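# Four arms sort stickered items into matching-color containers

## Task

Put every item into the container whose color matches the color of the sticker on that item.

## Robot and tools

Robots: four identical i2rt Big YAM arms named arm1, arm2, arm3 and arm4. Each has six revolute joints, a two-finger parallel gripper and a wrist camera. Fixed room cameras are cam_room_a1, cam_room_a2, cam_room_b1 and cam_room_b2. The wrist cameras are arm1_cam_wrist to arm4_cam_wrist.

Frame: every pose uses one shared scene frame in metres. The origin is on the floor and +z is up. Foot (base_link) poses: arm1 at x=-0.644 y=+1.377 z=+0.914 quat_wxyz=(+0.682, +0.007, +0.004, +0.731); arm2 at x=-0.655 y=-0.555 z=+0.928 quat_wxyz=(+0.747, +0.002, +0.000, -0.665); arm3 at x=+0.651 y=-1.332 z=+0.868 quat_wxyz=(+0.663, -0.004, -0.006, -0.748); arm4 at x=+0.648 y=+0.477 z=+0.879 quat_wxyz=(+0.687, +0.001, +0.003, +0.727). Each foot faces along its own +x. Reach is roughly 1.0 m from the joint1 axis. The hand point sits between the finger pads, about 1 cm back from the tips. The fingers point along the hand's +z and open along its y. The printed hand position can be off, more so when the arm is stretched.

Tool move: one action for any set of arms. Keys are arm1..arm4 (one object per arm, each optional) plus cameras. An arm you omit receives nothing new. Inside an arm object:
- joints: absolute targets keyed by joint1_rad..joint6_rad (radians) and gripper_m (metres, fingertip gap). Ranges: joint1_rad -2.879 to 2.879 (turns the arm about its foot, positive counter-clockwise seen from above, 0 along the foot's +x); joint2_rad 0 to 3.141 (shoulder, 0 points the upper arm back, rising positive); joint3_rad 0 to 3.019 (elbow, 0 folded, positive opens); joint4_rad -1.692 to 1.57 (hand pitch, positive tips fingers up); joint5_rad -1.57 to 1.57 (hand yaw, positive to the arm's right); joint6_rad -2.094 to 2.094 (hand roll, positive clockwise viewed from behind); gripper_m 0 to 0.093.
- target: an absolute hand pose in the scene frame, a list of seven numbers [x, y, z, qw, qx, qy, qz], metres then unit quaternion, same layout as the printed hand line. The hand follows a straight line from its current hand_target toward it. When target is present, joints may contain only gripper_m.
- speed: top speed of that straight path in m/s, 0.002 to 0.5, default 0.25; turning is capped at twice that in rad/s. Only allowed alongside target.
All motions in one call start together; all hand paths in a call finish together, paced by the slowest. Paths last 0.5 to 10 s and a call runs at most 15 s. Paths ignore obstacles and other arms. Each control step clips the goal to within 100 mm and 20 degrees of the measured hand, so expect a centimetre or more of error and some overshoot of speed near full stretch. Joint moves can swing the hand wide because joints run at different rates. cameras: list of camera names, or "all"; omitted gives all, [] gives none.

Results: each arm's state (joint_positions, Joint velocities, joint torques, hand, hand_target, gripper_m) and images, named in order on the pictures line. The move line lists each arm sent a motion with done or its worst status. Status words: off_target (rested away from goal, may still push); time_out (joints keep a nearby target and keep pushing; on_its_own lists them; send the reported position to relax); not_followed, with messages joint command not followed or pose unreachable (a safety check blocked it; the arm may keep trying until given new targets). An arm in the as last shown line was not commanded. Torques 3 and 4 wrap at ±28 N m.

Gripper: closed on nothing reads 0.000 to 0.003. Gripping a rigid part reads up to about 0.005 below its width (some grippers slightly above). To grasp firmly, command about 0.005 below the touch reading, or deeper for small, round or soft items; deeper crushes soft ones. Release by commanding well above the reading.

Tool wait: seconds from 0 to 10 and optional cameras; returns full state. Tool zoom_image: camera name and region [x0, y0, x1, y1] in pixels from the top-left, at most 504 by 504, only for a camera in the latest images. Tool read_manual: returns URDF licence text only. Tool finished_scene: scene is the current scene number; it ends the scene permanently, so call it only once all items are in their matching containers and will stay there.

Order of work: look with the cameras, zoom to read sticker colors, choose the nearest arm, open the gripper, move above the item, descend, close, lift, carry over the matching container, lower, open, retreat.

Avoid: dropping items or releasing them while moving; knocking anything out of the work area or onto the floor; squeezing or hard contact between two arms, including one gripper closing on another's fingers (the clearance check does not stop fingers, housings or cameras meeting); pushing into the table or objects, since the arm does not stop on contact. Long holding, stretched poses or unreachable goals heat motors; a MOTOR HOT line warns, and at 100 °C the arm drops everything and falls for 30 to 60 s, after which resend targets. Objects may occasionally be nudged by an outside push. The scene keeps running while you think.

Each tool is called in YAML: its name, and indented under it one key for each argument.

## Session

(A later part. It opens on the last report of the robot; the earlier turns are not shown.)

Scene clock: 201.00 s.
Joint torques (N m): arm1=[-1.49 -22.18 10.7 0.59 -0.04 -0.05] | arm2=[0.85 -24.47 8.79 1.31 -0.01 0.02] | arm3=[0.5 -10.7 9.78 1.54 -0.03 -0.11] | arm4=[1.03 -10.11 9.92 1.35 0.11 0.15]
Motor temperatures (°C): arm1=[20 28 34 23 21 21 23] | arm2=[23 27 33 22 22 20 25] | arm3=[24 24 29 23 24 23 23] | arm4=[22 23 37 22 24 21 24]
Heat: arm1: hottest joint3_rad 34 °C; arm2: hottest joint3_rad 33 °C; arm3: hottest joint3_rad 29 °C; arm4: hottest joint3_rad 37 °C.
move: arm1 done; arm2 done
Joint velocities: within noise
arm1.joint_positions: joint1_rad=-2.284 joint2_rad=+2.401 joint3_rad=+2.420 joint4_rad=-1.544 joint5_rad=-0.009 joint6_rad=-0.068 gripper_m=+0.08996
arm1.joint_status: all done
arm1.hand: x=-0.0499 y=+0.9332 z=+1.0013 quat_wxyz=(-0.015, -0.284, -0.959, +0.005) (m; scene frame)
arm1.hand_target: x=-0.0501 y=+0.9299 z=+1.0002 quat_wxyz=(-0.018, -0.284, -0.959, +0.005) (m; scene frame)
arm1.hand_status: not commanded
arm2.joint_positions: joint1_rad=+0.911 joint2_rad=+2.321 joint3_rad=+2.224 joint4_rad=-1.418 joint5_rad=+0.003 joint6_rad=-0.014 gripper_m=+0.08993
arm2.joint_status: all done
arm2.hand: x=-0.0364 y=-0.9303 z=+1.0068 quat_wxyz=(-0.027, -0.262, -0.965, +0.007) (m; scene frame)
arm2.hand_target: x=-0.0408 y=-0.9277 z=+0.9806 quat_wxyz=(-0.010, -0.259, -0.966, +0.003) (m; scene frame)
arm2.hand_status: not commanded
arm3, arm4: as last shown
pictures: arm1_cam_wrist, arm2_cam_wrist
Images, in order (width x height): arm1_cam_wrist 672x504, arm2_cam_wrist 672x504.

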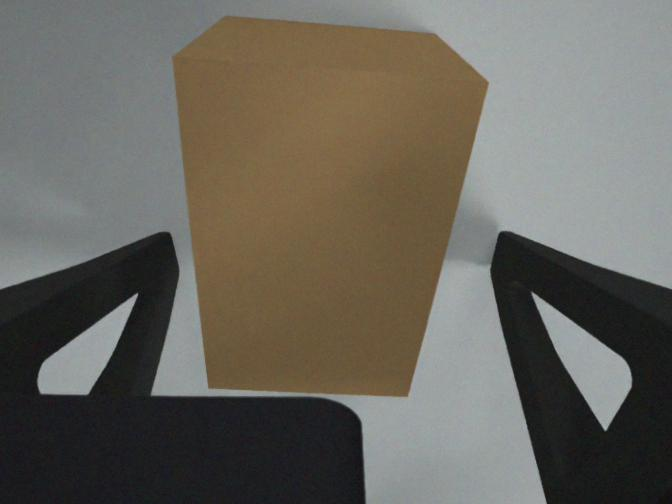

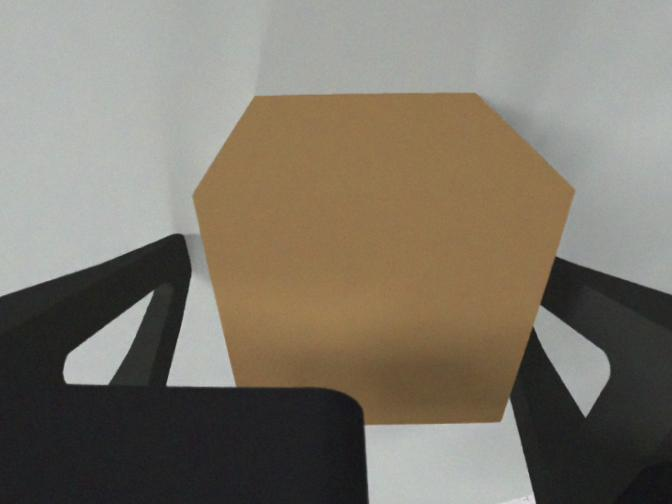

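move:
  arm1: {"target":[-0.052,0.932,1.10,-0.018,-0.284,-0.9588,0.005],"speed":0.2}
  arm2: {"target":[-0.044,-0.926,1.10,-0.010,-0.2588,-0.9659,0.0026],"speed":0.2}
  cameras: ["arm1_cam_wrist","arm2_cam_wrist"]

move:
  arm1: {"target":[-0.35,1.16,1.14,-0.018,-0.284,-0.9588,0.005],"speed":0.35}
  arm2: {"target":[-0.35,-0.745,1.15,-0.010,-0.2588,-0.9659,0.0026],"speed":0.35}
  cameras: ["arm1_cam_wrist","arm2_cam_wrist"]

move:
  arm1: {"joints":{"joint2_rad":0.55,"joint3_rad":1.3,"joint4_rad":-1.5}}
  arm2: {"joints":{"joint2_rad":0.55,"joint3_rad":1.3,"joint4_rad":-1.5}}
  arm4: {"target":[0.01,0.895,1.12,-0.0824,0.9155,-0.2887,-0.2556],"speed":0.3}
  arm3: {"target":[0.01,-0.965,1.12,-0.0669,0.9329,-0.2413,-0.2587],"speed":0.3}
  cameras: ["arm3_cam_wrist","arm4_cam_wrist"]

Scene clock: 209.83 s.
Joint torques (N m): arm1=[-2.37 -23.65 15.61 0.16 -0.06 0.01] | arm2=[0.73 -26.23 14.49 0.18 -0.01 0.01] | arm3=[0.56 -10.7 9.8 1.55 -0.03 -0.09] | arm4=[0.97 -10.46 9.87 1.39 0.07 0.17]
Motor temperatures (°C): arm1=[20 28 34 23 21 21 22] | arm2=[23 28 33 22 22 20 24] | arm3=[24 24 29 23 24 23 23] | arm4=[22 23 37 22 24 21 24]
Heat: arm1: hottest joint3_rad 34 °C; arm2: hottest joint3_rad 33 °C; arm3: hottest joint3_rad 29 °C; arm4: hottest joint3_rad 37 °C.
move: arm1 off_target; arm2 off_target
Joint velocities: within noise
arm1.joint_positions: joint1_rad=-2.284 joint2_rad=+2.376 joint3_rad=+2.532 joint4_rad=-1.686 joint5_rad=-0.009 joint6_rad=-0.068 gripper_m=+0.08996
arm1.joint_status: not commanded
arm1.hand: x=-0.0577 y=+0.9396 z=+1.0614 quat_wxyz=(-0.013, -0.284, -0.959, +0.004) (m; scene frame)
arm1.hand_target: x=-0.0540 y=+0.9334 z=+1.0995 quat_wxyz=(-0.046, -0.284, -0.958, +0.016) (m; scene frame)
arm1.hand_status: off_target (0.040 m and 0.6 deg from the pose sent, 0.099 m and 0.3 deg at the start; a joint's target at an end of its range on 24 of 37 steps)
arm2.joint_positions: joint1_rad=+0.911 joint2_rad=+2.312 joint3_rad=+2.411 joint4_rad=-1.670 joint5_rad=+0.003 joint6_rad=-0.014 gripper_m=+0.08993
arm2.joint_status: not commanded
arm2.hand: x=-0.0502 y=-0.9223 z=+1.0840 quat_wxyz=(+0.000, -0.261, -0.965, +0.000) (m; scene frame)
arm2.hand_target: x=-0.0447 y=-0.9256 z=+1.0999 quat_wxyz=(-0.015, -0.259, -0.966, +0.004) (m; scene frame)
arm2.hand_status: off_target (0.018 m and 1.3 deg from the pose sent, 0.094 m and 2.0 deg at the start; a joint's target at an end of its range on 16 of 37 steps)
arm3, arm4: as last shown
pictures: arm1_cam_wrist, arm2_cam_wrist
Images, in order (width x height): arm1_cam_wrist 672x504, arm2_cam_wrist 672x504.

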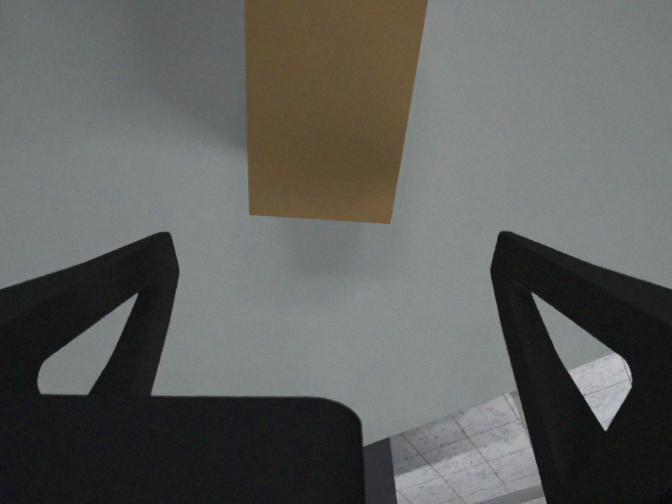

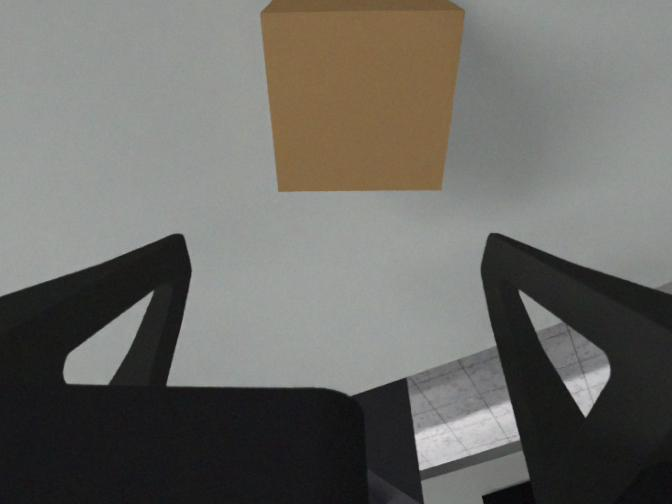

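Scene clock: 211.60 s.
Joint torques (N m): arm1=[-1.9 -5.19 10.74 0.2 -0.02 -0.02] | arm2=[0.21 -9.23 9.73 0.5 -0.02 -0.05] | arm3=[0.56 -10.58 9.74 1.55 -0.03 -0.1] | arm4=[1.08 -10.46 9.78 1.31 0.08 0.14]
Motor temperatures (°C): arm1=[20 28 34 23 21 21 22] | arm2=[23 28 32 22 22 20 24] | arm3=[24 24 29 23 24 23 23] | arm4=[22 23 38 22 24 21 24]
Heat: arm1: hottest joint3_rad 34 °C; arm2: hottest joint3_rad 32 °C; arm3: hottest joint3_rad 29 °C; arm4: hottest joint3_rad 38 °C.
move: arm1 done; arm2 off_target
Joint velocities: within noise
arm1.joint_positions: joint1_rad=-2.284 joint2_rad=+1.247 joint3_rad=+1.160 joint4_rad=-1.421 joint5_rad=-0.009 joint6_rad=-0.068 gripper_m=+0.08996
arm1.joint_status: not commanded
arm1.hand: x=-0.3503 y=+1.1602 z=+1.1417 quat_wxyz=(-0.023, -0.284, -0.959, +0.008) (m; scene frame)
arm1.hand_target: x=-0.3501 y=+1.1600 z=+1.1399 quat_wxyz=(-0.018, -0.284, -0.959, +0.005) (m; scene frame)
arm1.hand_status: done (0.002 m and 0.7 deg from the pose sent, 0.374 m and 0.6 deg at the start)
arm2.joint_positions: joint1_rad=+0.911 joint2_rad=+1.258 joint3_rad=+1.166 joint4_rad=-1.425 joint5_rad=+0.003 joint6_rad=-0.016 gripper_m=+0.08993
arm2.joint_status: not commanded
arm2.hand: x=-0.3448 y=-0.7448 z=+1.1594 quat_wxyz=(-0.026, -0.261, -0.965, +0.007) (m; scene frame)
arm2.hand_target: x=-0.3500 y=-0.7449 z=+1.1502 quat_wxyz=(-0.010, -0.259, -0.966, +0.003) (m; scene frame)
arm2.hand_status: off_target (0.011 m and 2.0 deg from the pose sent, 0.354 m and 1.3 deg at the start)
arm3, arm4: as last shown
pictures: arm1_cam_wrist, arm2_cam_wrist
Images, in order (width x height): arm1_cam_wrist 672x504, arm2_cam_wrist 672x504.

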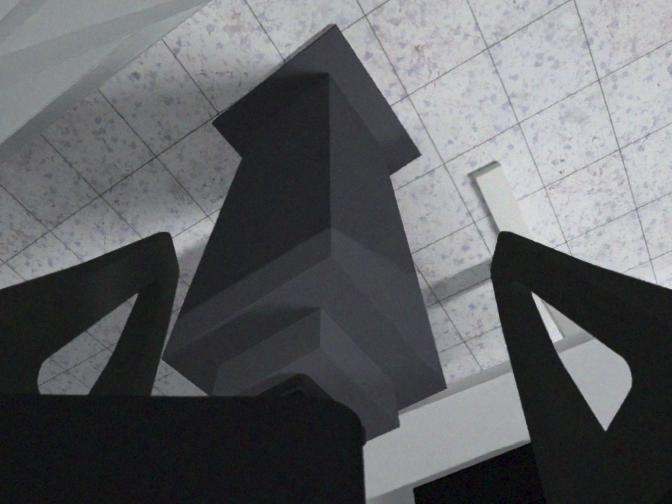

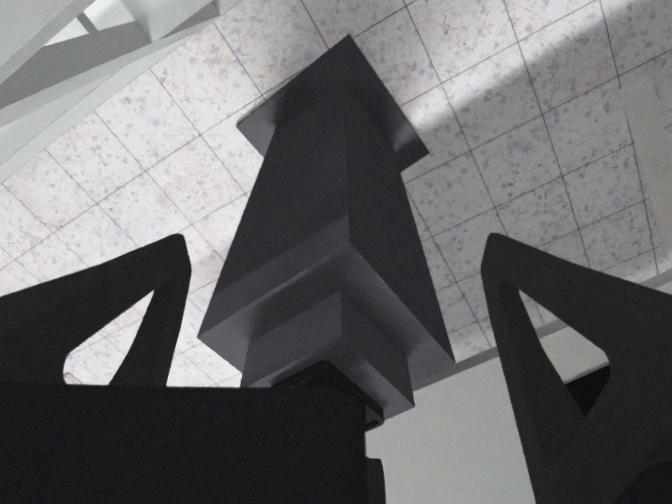

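Scene clock: 213.57 s.
Joint torques (N m): arm1=[-1.49 4.66 11.25 1.21 -0.02 0] | arm2=[0.09 2.14 10.85 1.7 -0.03 -0.05] | arm3=[1.03 -22.65 14.39 0.59 0.12 -0.12] | arm4=[1.85 -23.59 13 0.42 0.25 0.17]
Motor temperatures (°C): arm1=[20 28 34 23 21 21 22] | arm2=[23 28 33 22 22 20 24] | arm3=[24 24 29 23 24 23 23] | arm4=[22 23 38 22 24 21 24]
Heat: arm1: hottest joint3_rad 34 °C; arm2: hottest joint3_rad 33 °C; arm3: hottest joint3_rad 29 °C; arm4: hottest joint3_rad 38 °C.
move: arm1 done; arm2 done; arm3 off_target; arm4 off_target
Joint velocities: within noise
arm1.joint_positions: joint1_rad=-2.284 joint2_rad=+0.540 joint3_rad=+1.278 joint4_rad=-1.493 joint5_rad=-0.009 joint6_rad=-0.068 gripper_m=+0.08996
arm1.joint_status: all done
arm1.hand: x=-0.4809 y=+1.2606 z=+1.3833 quat_wxyz=(-0.366, -0.258, -0.884, +0.136) (m; scene frame)
arm1.hand_target: x=-0.4806 y=+1.2605 z=+1.3904 quat_wxyz=(-0.368, -0.258, -0.883, +0.136) (m; scene frame)
arm1.hand_status: not commanded
arm2.joint_positions: joint1_rad=+0.911 joint2_rad=+0.542 joint3_rad=+1.282 joint4_rad=-1.488 joint5_rad=+0.003 joint6_rad=-0.016 gripper_m=+0.08993
arm2.joint_status: all done
arm2.hand: x=-0.4897 y=-0.6583 z=+1.4025 quat_wxyz=(-0.384, -0.240, -0.885, +0.110) (m; scene frame)
arm2.hand_target: x=-0.4913 y=-0.6592 z=+1.4071 quat_wxyz=(-0.382, -0.239, -0.885, +0.113) (m; scene frame)
arm2.hand_status: not commanded
arm3.joint_positions: joint1_rad=-1.959 joint2_rad=+1.943 joint3_rad=+1.920 joint4_rad=-1.041 joint5_rad=+0.004 joint6_rad=-0.004 gripper_m=+0.09006
arm3.joint_status: not commanded
arm3.hand: x=+0.0189 y=-0.9746 z=+1.0962 quat_wxyz=(+0.059, -0.938, +0.244, +0.240) (m; scene frame)
arm3.hand_target: x=+0.0112 y=-0.9656 z=+1.1199 quat_wxyz=(+0.067, -0.933, +0.241, +0.259) (m; scene frame)
arm3.hand_status: off_target (0.027 m and 2.4 deg from the pose sent, 0.292 m and 3.5 deg at the start)
arm4.joint_positions: joint1_rad=+0.936 joint2_rad=+2.021 joint3_rad=+2.012 joint4_rad=-1.045 joint5_rad=+0.025 joint6_rad=+0.017 gripper_m=+0.09012
arm4.joint_status: not commanded
arm4.hand: x=+0.0226 y=+0.8929 z=+1.1053 quat_wxyz=(-0.080, +0.923, -0.287, -0.244) (m; scene frame)
arm4.hand_target: x=+0.0108 y=+0.8944 z=+1.1201 quat_wxyz=(-0.083, +0.918, -0.290, -0.257) (m; scene frame)
arm4.hand_status: off_target (0.019 m and 1.6 deg from the pose sent, 0.322 m and 4.1 deg at the start)
pictures: arm3_cam_wrist, arm4_cam_wrist
Images, in order (width x height): arm3_cam_wrist 672x504, arm4_cam_wrist 672x504.

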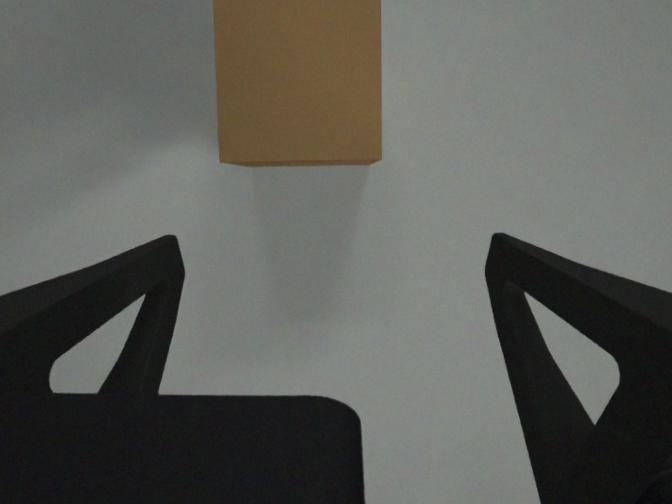

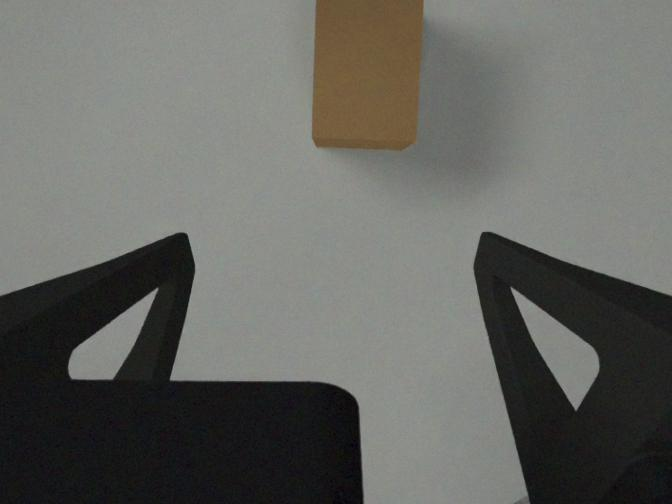

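move:
  arm4: {"target":[-0.02,0.931,1.078,-0.0824,0.9155,-0.2887,-0.2556],"speed":0.15}
  arm3: {"target":[-0.023,-0.964,1.095,-0.0669,0.9329,-0.2413,-0.2587],"speed":0.15}
  cameras: ["arm3_cam_wrist","arm4_cam_wrist"]

Scene clock: 229.57 s.
Joint torques (N m): arm1=[-1.9 5.42 11.08 1.36 -0.01 0.02] | arm2=[-0.03 2.26 10.85 1.73 -0.03 -0.05] | arm3=[2.61 -23.59 14.35 1.16 0.11 0.03] | arm4=[0.5 -25.52 13.07 0.54 -0.04 0.01]
Motor temperatures (°C): arm1=[20 27 35 23 21 21 22] | arm2=[23 27 32 22 22 20 24] | arm3=[24 26 32 23 24 23 23] | arm4=[22 23 37 22 24 21 24]
Heat: arm1: hottest joint3_rad 35 °C; arm2: hottest joint3_rad 32 °C; arm3: hottest joint3_rad 32 °C; arm4: hottest joint3_rad 37 °C.
move: arm3 off_target; arm4 off_target
Joint velocities: within noise
arm1, arm2: as last shown
arm3.joint_positions: joint1_rad=-1.956 joint2_rad=+2.032 joint3_rad=+2.000 joint4_rad=-1.041 joint5_rad=+0.015 joint6_rad=-0.001 gripper_m=+0.09006
arm3.joint_status: not commanded
arm3.hand: x=-0.0041 y=-0.9622 z=+1.0733 quat_wxyz=(+0.062, -0.938, +0.246, +0.235) (m; scene frame)
arm3.hand_target: x=-0.0215 y=-0.9648 z=+1.0952 quat_wxyz=(+0.067, -0.933, +0.241, +0.259) (m; scene frame)
arm3.hand_status: off_target (0.029 m and 2.9 deg from the pose sent, 0.043 m and 2.4 deg at the start)
arm4.joint_positions: joint1_rad=+0.930 joint2_rad=+2.176 joint3_rad=+2.159 joint4_rad=-1.045 joint5_rad=+0.022 joint6_rad=+0.017 gripper_m=+0.09012
arm4.joint_status: not commanded
arm4.hand: x=-0.0121 y=+0.9198 z=+1.0628 quat_wxyz=(-0.079, +0.923, -0.290, -0.240) (m; scene frame)
arm4.hand_target: x=-0.0190 y=+0.9304 z=+1.0780 quat_wxyz=(-0.083, +0.918, -0.290, -0.257) (m; scene frame)
arm4.hand_status: off_target (0.020 m and 2.0 deg from the pose sent, 0.063 m and 1.6 deg at the start)
pictures: arm3_cam_wrist, arm4_cam_wrist
Images, in order (width x height): arm3_cam_wrist 672x504, arm4_cam_wrist 672x504.

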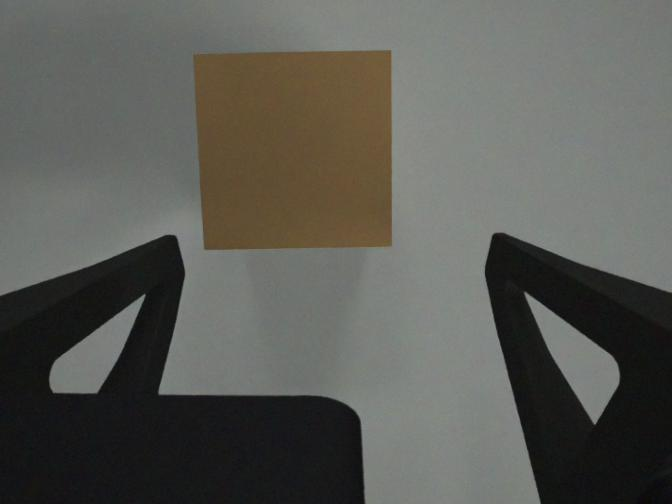

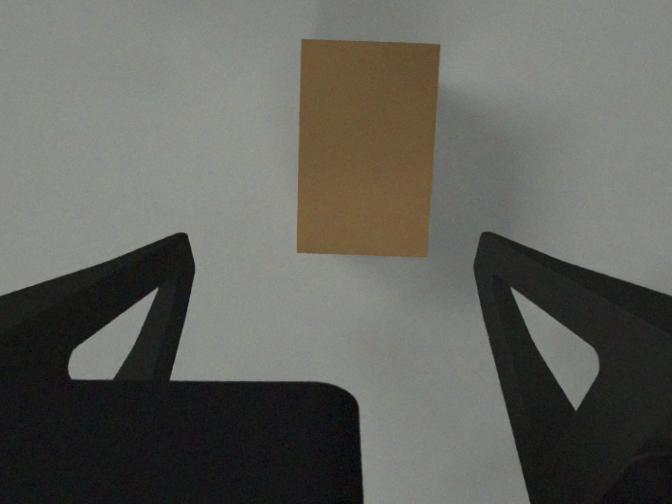

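move:
  arm4: {"target":[-0.0355,0.9555,1.018,-0.0824,0.9155,-0.2887,-0.2556],"speed":0.1}
  arm3: {"target":[-0.030,-0.978,1.095,-0.0669,0.9329,-0.2413,-0.2587],"speed":0.1}
  cameras: ["arm3_cam_wrist","arm4_cam_wrist"]

move:
  arm3: {"target":[-0.051,-0.966,1.045,-0.0669,0.9329,-0.2413,-0.2587],"speed":0.1}
  cameras: ["arm3_cam_wrist","arm4_cam_wrist"]

Scene clock: 242.97 s.
Joint torques (N m): arm1=[-1.73 5.48 11.28 1.13 -0.03 0.04] | arm2=[0.09 2.26 10.85 1.73 -0.03 -0.05] | arm3=[2.43 -23.59 14.26 1.13 0.13 0.03] | arm4=[0.73 -25 12.81 1.24 0.01 -0.05]
Motor temperatures (°C): arm1=[20 26 35 23 21 21 22] | arm2=[23 26 32 22 22 20 24] | arm3=[24 26 32 23 24 23 23] | arm4=[22 24 39 22 24 21 24]
Heat: arm1: hottest joint3_rad 35 °C; arm2: hottest joint3_rad 32 °C; arm3: hottest joint3_rad 32 °C; arm4: hottest joint3_rad 39 °C.
move: arm3 off_target; arm4 off_target
Joint velocities: within noise
arm1, arm2: as last shown
arm3.joint_positions: joint1_rad=-1.931 joint2_rad=+2.032 joint3_rad=+2.000 joint4_rad=-1.041 joint5_rad=+0.026 joint6_rad=+0.019 gripper_m=+0.09006
arm3.joint_status: not commanded
arm3.hand: x=-0.0122 y=-0.9770 z=+1.0735 quat_wxyz=(+0.063, -0.939, +0.245, +0.235) (m; scene frame)
arm3.hand_target: x=-0.0286 y=-0.9788 z=+1.0952 quat_wxyz=(+0.067, -0.933, +0.241, +0.259) (m; scene frame)
arm3.hand_status: off_target (0.028 m and 2.9 deg from the pose sent, 0.037 m and 2.9 deg at the start)
arm4.joint_positions: joint1_rad=+0.913 joint2_rad=+2.262 joint3_rad=+2.192 joint4_rad=-0.986 joint5_rad=+0.013 joint6_rad=+0.011 gripper_m=+0.09008
arm4.joint_status: not commanded
arm4.hand: x=-0.0241 y=+0.9428 z=+1.0187 quat_wxyz=(-0.078, +0.921, -0.294, -0.243) (m; scene frame)
arm4.hand_target: x=-0.0345 y=+0.9547 z=+1.0180 quat_wxyz=(-0.083, +0.918, -0.290, -0.257) (m; scene frame)
arm4.hand_status: off_target (0.017 m and 1.7 deg from the pose sent, 0.062 m and 2.0 deg at the start)
pictures: arm3_cam_wrist, arm4_cam_wrist
Images, in order (width x height): arm3_cam_wrist 672x504, arm4_cam_wrist 672x504.

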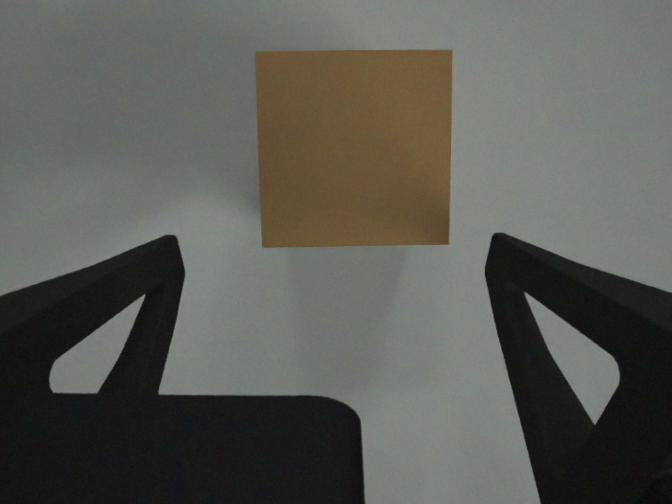

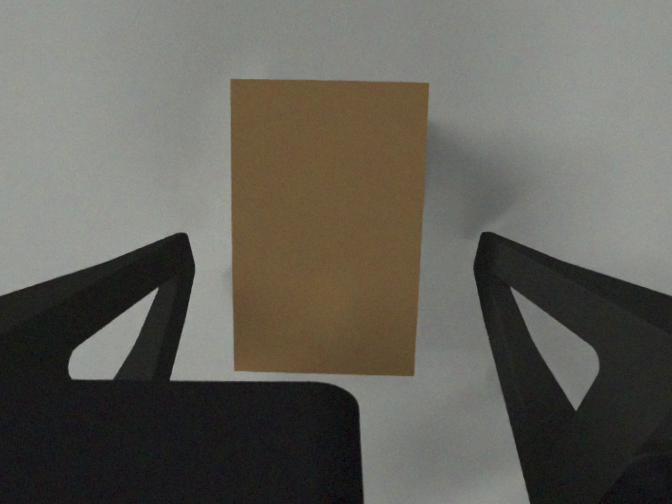

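Scene clock: 244.10 s.
Joint torques (N m): arm1=[-1.44 5.07 11.11 1.21 -0.03 0.04] | arm2=[0.15 2.14 10.84 1.74 -0.03 -0.05] | arm3=[2.26 -24.23 14.01 1.47 0.11 -0.02] | arm4=[0.44 -25 12.81 1.22 -0.05 -0.07]
Motor temperatures (°C): arm1=[20 26 35 23 21 21 22] | arm2=[23 26 32 22 22 20 23] | arm3=[24 26 32 23 24 23 23] | arm4=[22 25 39 22 24 21 24]
Heat: arm1: hottest joint3_rad 35 °C; arm2: hottest joint3_rad 32 °C; arm3: hottest joint3_rad 32 °C; arm4: hottest joint3_rad 39 °C.
move: arm3 off_target
Joint velocities: within noise
arm1, arm2, arm4: as last shown
arm3.joint_positions: joint1_rad=-1.931 joint2_rad=+2.112 joint3_rad=+2.011 joint4_rad=-0.973 joint5_rad=+0.026 joint6_rad=+0.020 gripper_m=+0.09004
arm3.joint_status: not commanded
arm3.hand: x=-0.0316 y=-0.9679 z=+1.0270 quat_wxyz=(+0.062, -0.939, +0.245, +0.234) (m; scene frame)
arm3.hand_target: x=-0.0496 y=-0.9668 z=+1.0454 quat_wxyz=(+0.067, -0.933, +0.241, +0.259) (m; scene frame)
arm3.hand_status: off_target (0.027 m and 3.0 deg from the pose sent, 0.049 m and 2.9 deg at the start)
pictures: arm3_cam_wrist, arm4_cam_wrist
Images, in order (width x height): arm3_cam_wrist 672x504, arm4_cam_wrist 672x504.

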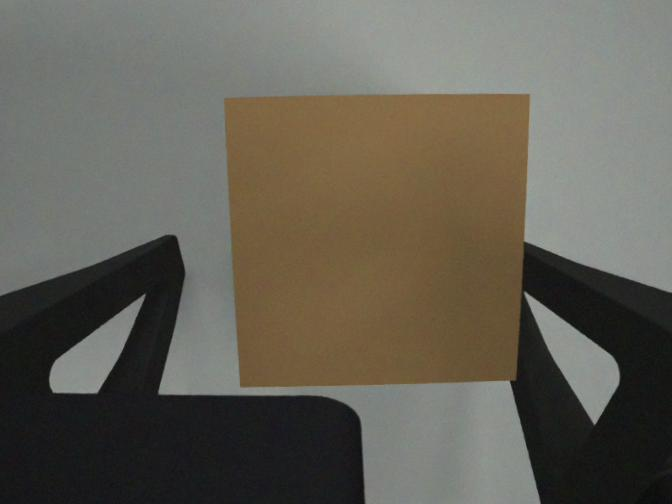

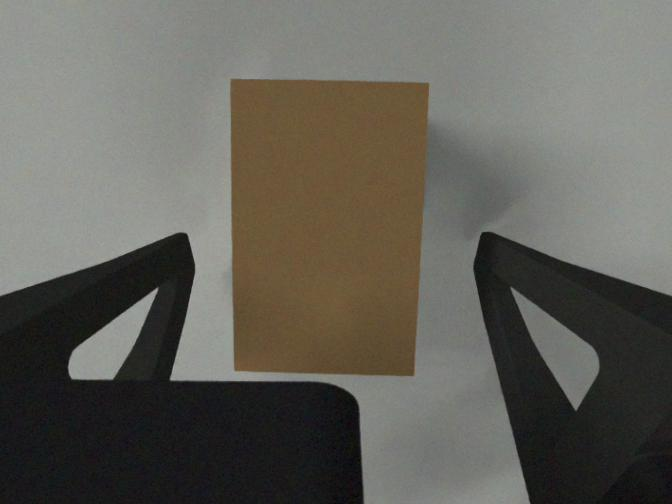

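move:
  arm4: {"target":[-0.034,0.954,0.999,-0.0824,0.9155,-0.2887,-0.2556],"speed":0.08}
  arm3: {"target":[-0.0435,-0.955,1.025,-0.0669,0.9329,-0.2413,-0.2587],"speed":0.08}
  cameras: ["arm3_cam_wrist","arm4_cam_wrist"]

Scene clock: 250.80 s.
Joint torques (N m): arm1=[-1.85 5.01 11.19 1.26 -0.02 0.04] | arm2=[0.09 2.2 10.85 1.74 -0.03 -0.05] | arm3=[0.85 -23.71 10.45 1.68 -0.07 -0.13] | arm4=[0.32 -25.52 9.2 1.5 -0.04 -0.06]
Motor temperatures (°C): arm1=[20 26 35 23 21 21 22] | arm2=[23 26 32 22 22 20 23] | arm3=[24 27 32 23 24 23 23] | arm4=[22 26 39 22 24 21 24]
Heat: arm1: hottest joint3_rad 35 °C; arm2: hottest joint3_rad 32 °C; arm3: hottest joint3_rad 32 °C; arm4: hottest joint3_rad 39 °C.
move: arm3 off_target; arm4 off_target
Joint velocities: within noise
arm1, arm2: as last shown
arm3.joint_positions: joint1_rad=-1.931 joint2_rad=+2.112 joint3_rad=+2.011 joint4_rad=-0.927 joint5_rad=+0.021 joint6_rad=+0.015 gripper_m=+0.09004
arm3.joint_status: not commanded
arm3.hand: x=-0.0408 y=-0.9640 z=+1.0326 quat_wxyz=(+0.065, -0.934, +0.241, +0.256) (m; scene frame)
arm3.hand_target: x=-0.0432 y=-0.9551 z=+1.0251 quat_wxyz=(+0.067, -0.933, +0.241, +0.259) (m; scene frame)
arm3.hand_status: off_target (0.012 m and 0.4 deg from the pose sent, 0.018 m and 3.0 deg at the start)
arm4.joint_positions: joint1_rad=+0.913 joint2_rad=+2.262 joint3_rad=+2.192 joint4_rad=-0.940 joint5_rad=+0.013 joint6_rad=+0.011 gripper_m=+0.09008
arm4.joint_status: not commanded
arm4.hand: x=-0.0320 y=+0.9483 z=+1.0244 quat_wxyz=(-0.084, +0.915, -0.292, -0.264) (m; scene frame)
arm4.hand_target: x=-0.0331 y=+0.9532 z=+0.9992 quat_wxyz=(-0.083, +0.918, -0.290, -0.256) (m; scene frame)
arm4.hand_status: off_target (0.026 m and 1.0 deg from the pose sent, 0.025 m and 1.7 deg at the start)
pictures: arm3_cam_wrist, arm4_cam_wrist
Images, in order (width x height): arm3_cam_wrist 672x504, arm4_cam_wrist 672x504.

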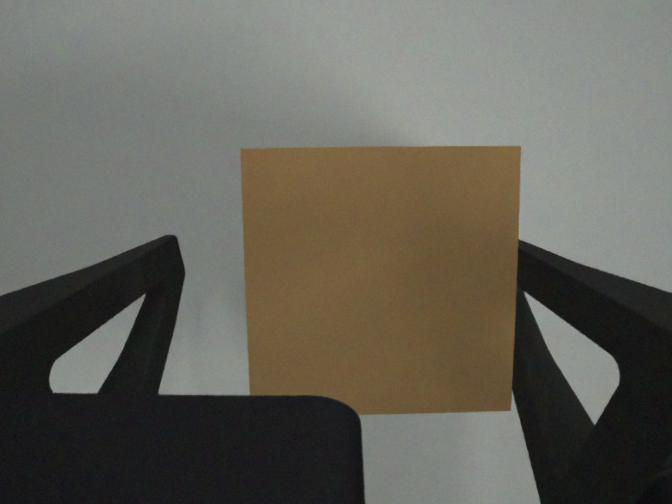

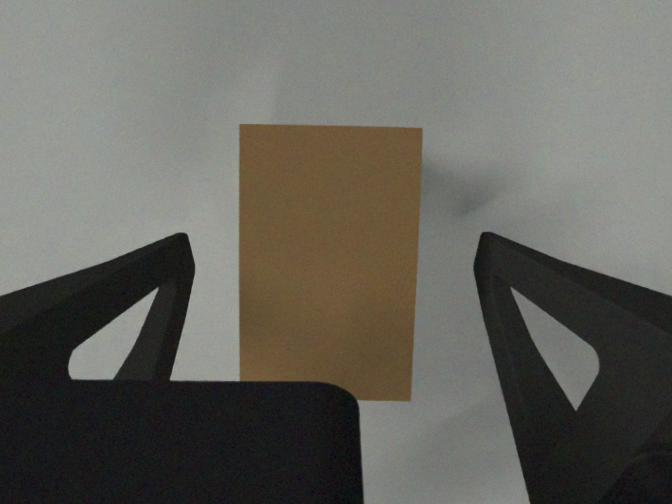

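move:
  arm4: {"target":[-0.030,0.951,0.984,-0.0824,0.9155,-0.2887,-0.2556],"speed":0.08}
  arm3: {"target":[-0.034,-0.949,1.005,-0.0669,0.9329,-0.2413,-0.2587],"speed":0.08}
  cameras: ["arm3_cam_wrist","arm4_cam_wrist"]

Scene clock: 255.47 s.
Joint torques (N m): arm1=[-2.02 4.95 11.34 1.07 -0.04 0.04] | arm2=[0.03 2.26 10.86 1.72 -0.02 -0.05] | arm3=[0.5 -24.59 8.08 1.59 0.1 -0.13] | arm4=[0.91 -25.47 7.77 1.62 -0.06 -0.02]
Motor temperatures (°C): arm1=[20 25 35 23 21 21 22] | arm2=[23 26 32 22 22 20 23] | arm3=[24 27 32 23 24 23 23] | arm4=[22 27 38 22 24 21 24]
Heat: arm1: hottest joint3_rad 35 °C; arm2: hottest joint3_rad 32 °C; arm3: hottest joint3_rad 32 °C; arm4: hottest joint3_rad 38 °C.
move: arm3 off_target; arm4 off_target
Joint velocities: within noise
arm1, arm2: as last shown
arm3.joint_positions: joint1_rad=-1.939 joint2_rad=+2.112 joint3_rad=+1.974 joint4_rad=-0.867 joint5_rad=+0.009 joint6_rad=+0.005 gripper_m=+0.09004
arm3.joint_status: not commanded
arm3.hand: x=-0.0414 y=-0.9587 z=+1.0217 quat_wxyz=(+0.065, -0.931, +0.238, +0.268) (m; scene frame)
arm3.hand_target: x=-0.0338 y=-0.9493 z=+1.0052 quat_wxyz=(+0.067, -0.933, +0.241, +0.259) (m; scene frame)
arm3.hand_status: off_target (0.021 m and 1.2 deg from the pose sent, 0.032 m and 0.4 deg at the start)
arm4.joint_positions: joint1_rad=+0.913 joint2_rad=+2.262 joint3_rad=+2.155 joint4_rad=-0.896 joint5_rad=+0.015 joint6_rad=+0.010 gripper_m=+0.09007
arm4.joint_status: not commanded
arm4.hand: x=-0.0320 y=+0.9485 z=+1.0113 quat_wxyz=(-0.086, +0.914, -0.292, -0.267) (m; scene frame)
arm4.hand_target: x=-0.0294 y=+0.9504 z=+0.9844 quat_wxyz=(-0.083, +0.918, -0.290, -0.256) (m; scene frame)
arm4.hand_status: off_target (0.027 m and 1.4 deg from the pose sent, 0.041 m and 1.0 deg at the start)
pictures: arm3_cam_wrist, arm4_cam_wrist
Images, in order (width x height): arm3_cam_wrist 672x504, arm4_cam_wrist 672x504.

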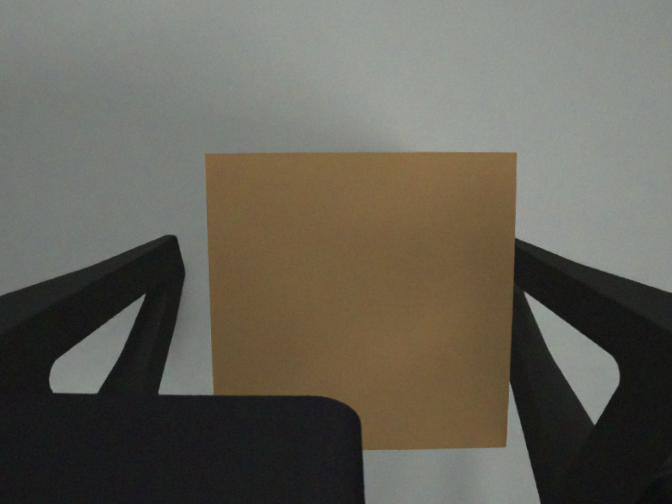

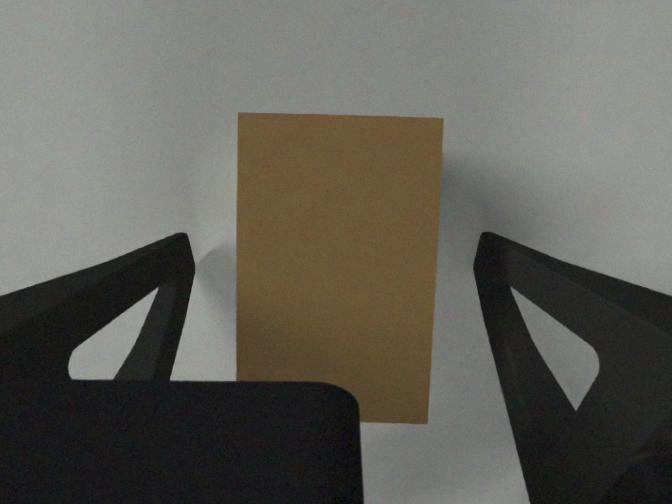

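move:
  arm4: {"target":[-0.028,0.950,0.970,-0.0824,0.9155,-0.2887,-0.2556],"speed":0.08}
  arm3: {"target":[-0.032,-0.949,0.994,-0.0669,0.9329,-0.2413,-0.2587],"speed":0.08}
  cameras: ["arm3_cam_wrist","arm4_cam_wrist"]

Scene clock: 261.63 s.
Joint torques (N m): arm1=[-1.73 4.48 11.08 1.07 -0.03 0.02] | arm2=[0.09 2.26 10.86 1.7 -0.04 -0.05] | arm3=[0.5 -23.3 7.66 1.59 0.06 -0.13] | arm4=[0.62 -25.05 7.36 1.55 -0.1 -0.04]
Motor temperatures (°C): arm1=[20 25 35 23 21 21 22] | arm2=[23 26 32 22 22 20 23] | arm3=[24 27 32 23 24 23 23] | arm4=[22 28 38 22 24 21 24]
Heat: arm1: hottest joint3_rad 35 °C; arm2: hottest joint3_rad 32 °C; arm3: hottest joint3_rad 32 °C; arm4: hottest joint3_rad 38 °C.
move: arm3 off_target; arm4 off_target
Joint velocities: within noise
arm1, arm2: as last shown
arm3.joint_positions: joint1_rad=-1.940 joint2_rad=+2.102 joint3_rad=+1.950 joint4_rad=-0.836 joint5_rad=+0.009 joint6_rad=+0.004 gripper_m=+0.09004
arm3.joint_status: not commanded
arm3.hand: x=-0.0408 y=-0.9580 z=+1.0208 quat_wxyz=(+0.067, -0.929, +0.238, +0.275) (m; scene frame)
arm3.hand_target: x=-0.0315 y=-0.9493 z=+0.9945 quat_wxyz=(+0.067, -0.933, +0.242, +0.259) (m; scene frame)
arm3.hand_status: off_target (0.030 m and 2.0 deg from the pose sent, 0.031 m and 1.2 deg at the start)
arm4.joint_positions: joint1_rad=+0.913 joint2_rad=+2.247 joint3_rad=+2.120 joint4_rad=-0.855 joint5_rad=+0.015 joint6_rad=+0.010 gripper_m=+0.09007
arm4.joint_status: not commanded
arm4.hand: x=-0.0319 y=+0.9484 z=+1.0109 quat_wxyz=(-0.089, +0.911, -0.291, -0.277) (m; scene frame)
arm4.hand_target: x=-0.0268 y=+0.9490 z=+0.9709 quat_wxyz=(-0.083, +0.918, -0.290, -0.256) (m; scene frame)
arm4.hand_status: off_target (0.041 m and 2.6 deg from the pose sent, 0.041 m and 1.4 deg at the start)
pictures: arm3_cam_wrist, arm4_cam_wrist
Images, in order (width x height): arm3_cam_wrist 672x504, arm4_cam_wrist 672x504.

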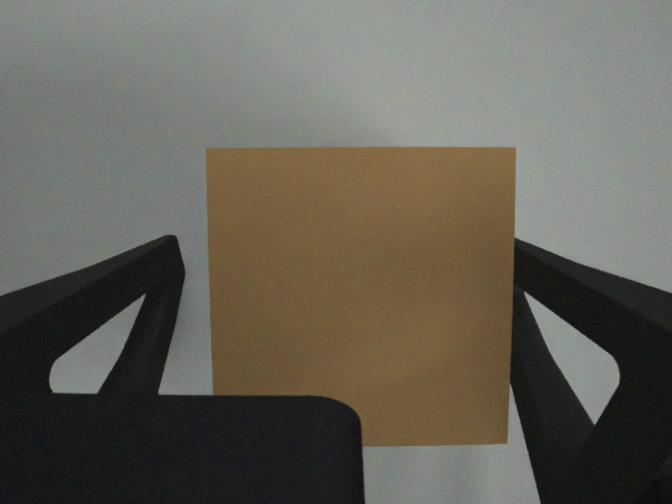

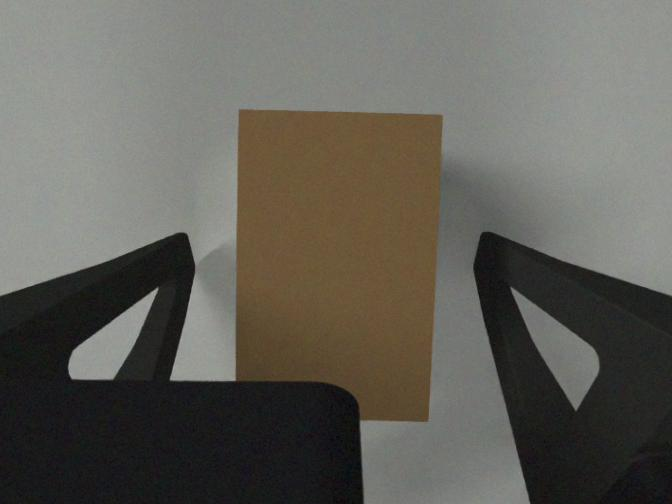

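move:
  arm4: {"target":[-0.032,0.952,1.002,-0.0824,0.9155,-0.2887,-0.2556],"speed":0.08}
  arm3: {"target":[-0.036,-0.952,1.012,-0.0669,0.9329,-0.2413,-0.2587],"speed":0.08}
  cameras: []

move:
  arm4: {"joints":{"gripper_m":0.039}}
  arm3: {"joints":{"gripper_m":0.047}}
  cameras: ["arm3_cam_wrist","arm4_cam_wrist"]

Scene clock: 271.33 s.
Joint torques (N m): arm1=[-1.44 5.19 11.03 1.29 -0.04 0.05] | arm2=[0.09 2.2 10.85 1.76 -0.03 -0.05] | arm3=[0.91 -23.65 11.23 -0.31 0.2 -0.08] | arm4=[0.85 -24.7 12.36 0.23 -0.02 -0.01]
Motor temperatures (°C): arm1=[20 25 35 23 21 21 22] | arm2=[23 26 32 22 22 20 23] | arm3=[24 28 31 23 24 23 23] | arm4=[22 28 37 22 24 21 24]
Heat: arm1: hottest joint3_rad 35 °C; arm2: hottest joint3_rad 32 °C; arm3: hottest joint3_rad 31 °C; arm4: hottest joint3_rad 37 °C.
move: arm3 off_target; arm4 off_target
Joint velocities: within noise
arm1, arm2: as last shown
arm3.joint_positions: joint1_rad=-1.940 joint2_rad=+2.102 joint3_rad=+1.949 joint4_rad=-0.838 joint5_rad=+0.009 joint6_rad=+0.004 gripper_m=+0.09004
arm3.joint_status: not commanded
arm3.hand: x=-0.0403 y=-0.9583 z=+1.0206 quat_wxyz=(+0.067, -0.929, +0.238, +0.274) (m; scene frame)
arm3.hand_target: x=-0.0357 y=-0.9520 z=+1.0121 quat_wxyz=(+0.067, -0.933, +0.241, +0.259) (m; scene frame)
arm3.hand_status: off_target (0.012 m and 1.9 deg from the pose sent, 0.012 m and 2.0 deg at the start)
arm4.joint_positions: joint1_rad=+0.913 joint2_rad=+2.247 joint3_rad=+2.134 joint4_rad=-0.902 joint5_rad=+0.014 joint6_rad=+0.004 gripper_m=+0.09007
arm4.joint_status: not commanded
arm4.hand: x=-0.0267 y=+0.9448 z=+1.0121 quat_wxyz=(-0.085, +0.917, -0.289, -0.262) (m; scene frame)
arm4.hand_target: x=-0.0315 y=+0.9515 z=+1.0019 quat_wxyz=(-0.083, +0.918, -0.289, -0.257) (m; scene frame)
arm4.hand_status: off_target (0.014 m and 0.7 deg from the pose sent, 0.009 m and 2.6 deg at the start)
pictures: none
No camera images: "cameras" was empty.

Scene clock: 271.93 s.
Joint torques (N m): arm1=[-1.73 4.84 11.23 1.37 -0.09 0.04] | arm2=[-0.03 2.26 10.82 1.74 -0.03 -0.05] | arm3=[0.91 -23.65 11.19 0.14 0.22 -0.09] | arm4=[1.03 -24.64 12.38 0.28 -0.05 0.01]
Motor temperatures (°C): arm1=[20 25 35 23 21 21 22] | arm2=[23 26 32 22 22 20 23] | arm3=[24 28 31 23 24 23 23] | arm4=[22 28 37 22 24 21 24]
Heat: arm1: hottest joint3_rad 35 °C; arm2: hottest joint3_rad 32 °C; arm3: hottest joint3_rad 31 °C; arm4: hottest joint3_rad 37 °C.
move: arm3 off_target; arm4 off_target
Joint velocities: within noise
arm1.joint_positions: joint1_rad=-2.284 joint2_rad=+0.540 joint3_rad=+1.278 joint4_rad=-1.493 joint5_rad=-0.009 joint6_rad=-0.068 gripper_m=+0.08996
arm1.joint_status: not commanded
arm1.hand: x=-0.4809 y=+1.2606 z=+1.3833 quat_wxyz=(-0.366, -0.258, -0.884, +0.136) (m; scene frame)
arm1.hand_target: x=-0.4806 y=+1.2605 z=+1.3904 quat_wxyz=(-0.368, -0.258, -0.883, +0.136) (m; scene frame)
arm1.hand_status: not commanded
arm2.joint_positions: joint1_rad=+0.911 joint2_rad=+0.542 joint3_rad=+1.282 joint4_rad=-1.488 joint5_rad=+0.003 joint6_rad=-0.016 gripper_m=+0.08993
arm2.joint_status: not commanded
arm2.hand: x=-0.4897 y=-0.6583 z=+1.4025 quat_wxyz=(-0.384, -0.240, -0.885, +0.110) (m; scene frame)
arm2.hand_target: x=-0.4913 y=-0.6592 z=+1.4071 quat_wxyz=(-0.382, -0.239, -0.885, +0.113) (m; scene frame)
arm2.hand_status: not commanded
arm3.joint_positions: joint1_rad=-1.940 joint2_rad=+2.101 joint3_rad=+1.949 joint4_rad=-0.847 joint5_rad=+0.009 joint6_rad=+0.004 gripper_m=+0.05308
arm3.joint_status: gripper_m off_target (ended at +0.05311, target +0.04700)
arm3.hand: x=-0.0387 y=-0.9592 z=+1.0203 quat_wxyz=(+0.066, -0.930, +0.238, +0.271) (m; scene frame)
arm3.hand_target: x=-0.0358 y=-0.9520 z=+1.0119 quat_wxyz=(+0.067, -0.933, +0.241, +0.259) (m; scene frame)
arm3.hand_status: not commanded
arm4.joint_positions: joint1_rad=+0.907 joint2_rad=+2.247 joint3_rad=+2.134 joint4_rad=-0.905 joint5_rad=+0.014 joint6_rad=+0.004 gripper_m=+0.04473
arm4.joint_status: gripper_m off_target (ended at +0.04475, target +0.03900)
arm4.hand: x=-0.0235 y=+0.9487 z=+1.0120 quat_wxyz=(-0.086, +0.916, -0.292, -0.261) (m; scene frame)
arm4.hand_target: x=-0.0314 y=+0.9516 z=+1.0018 quat_wxyz=(-0.083, +0.918, -0.290, -0.257) (m; scene frame)
arm4.hand_status: not commanded
pictures: arm3_cam_wrist, arm4_cam_wrist
Images, in order (width x height): arm3_cam_wrist 672x504, arm4_cam_wrist 672x504.

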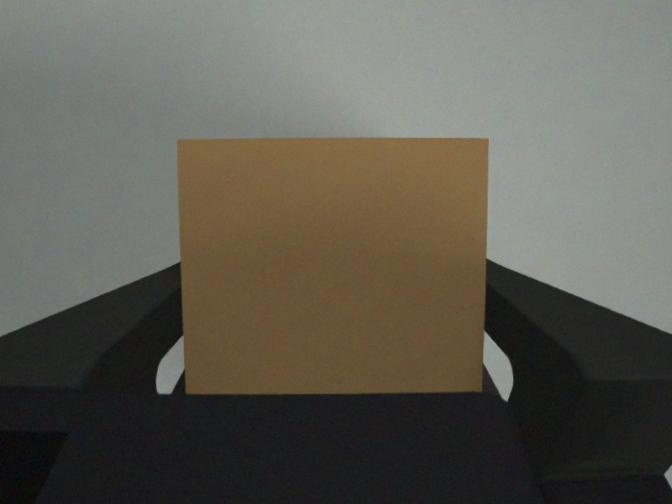

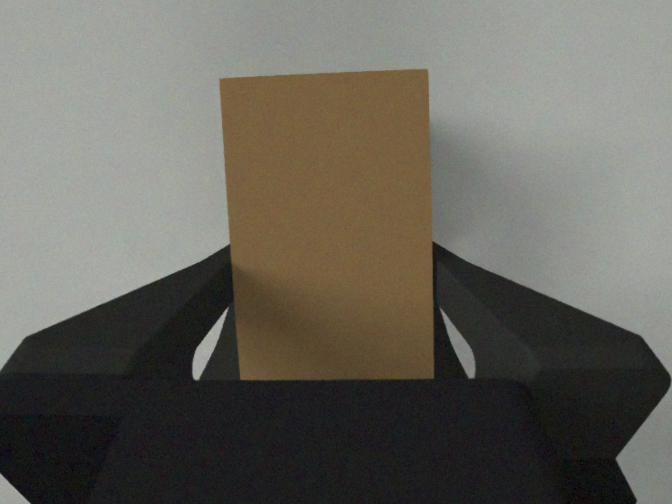

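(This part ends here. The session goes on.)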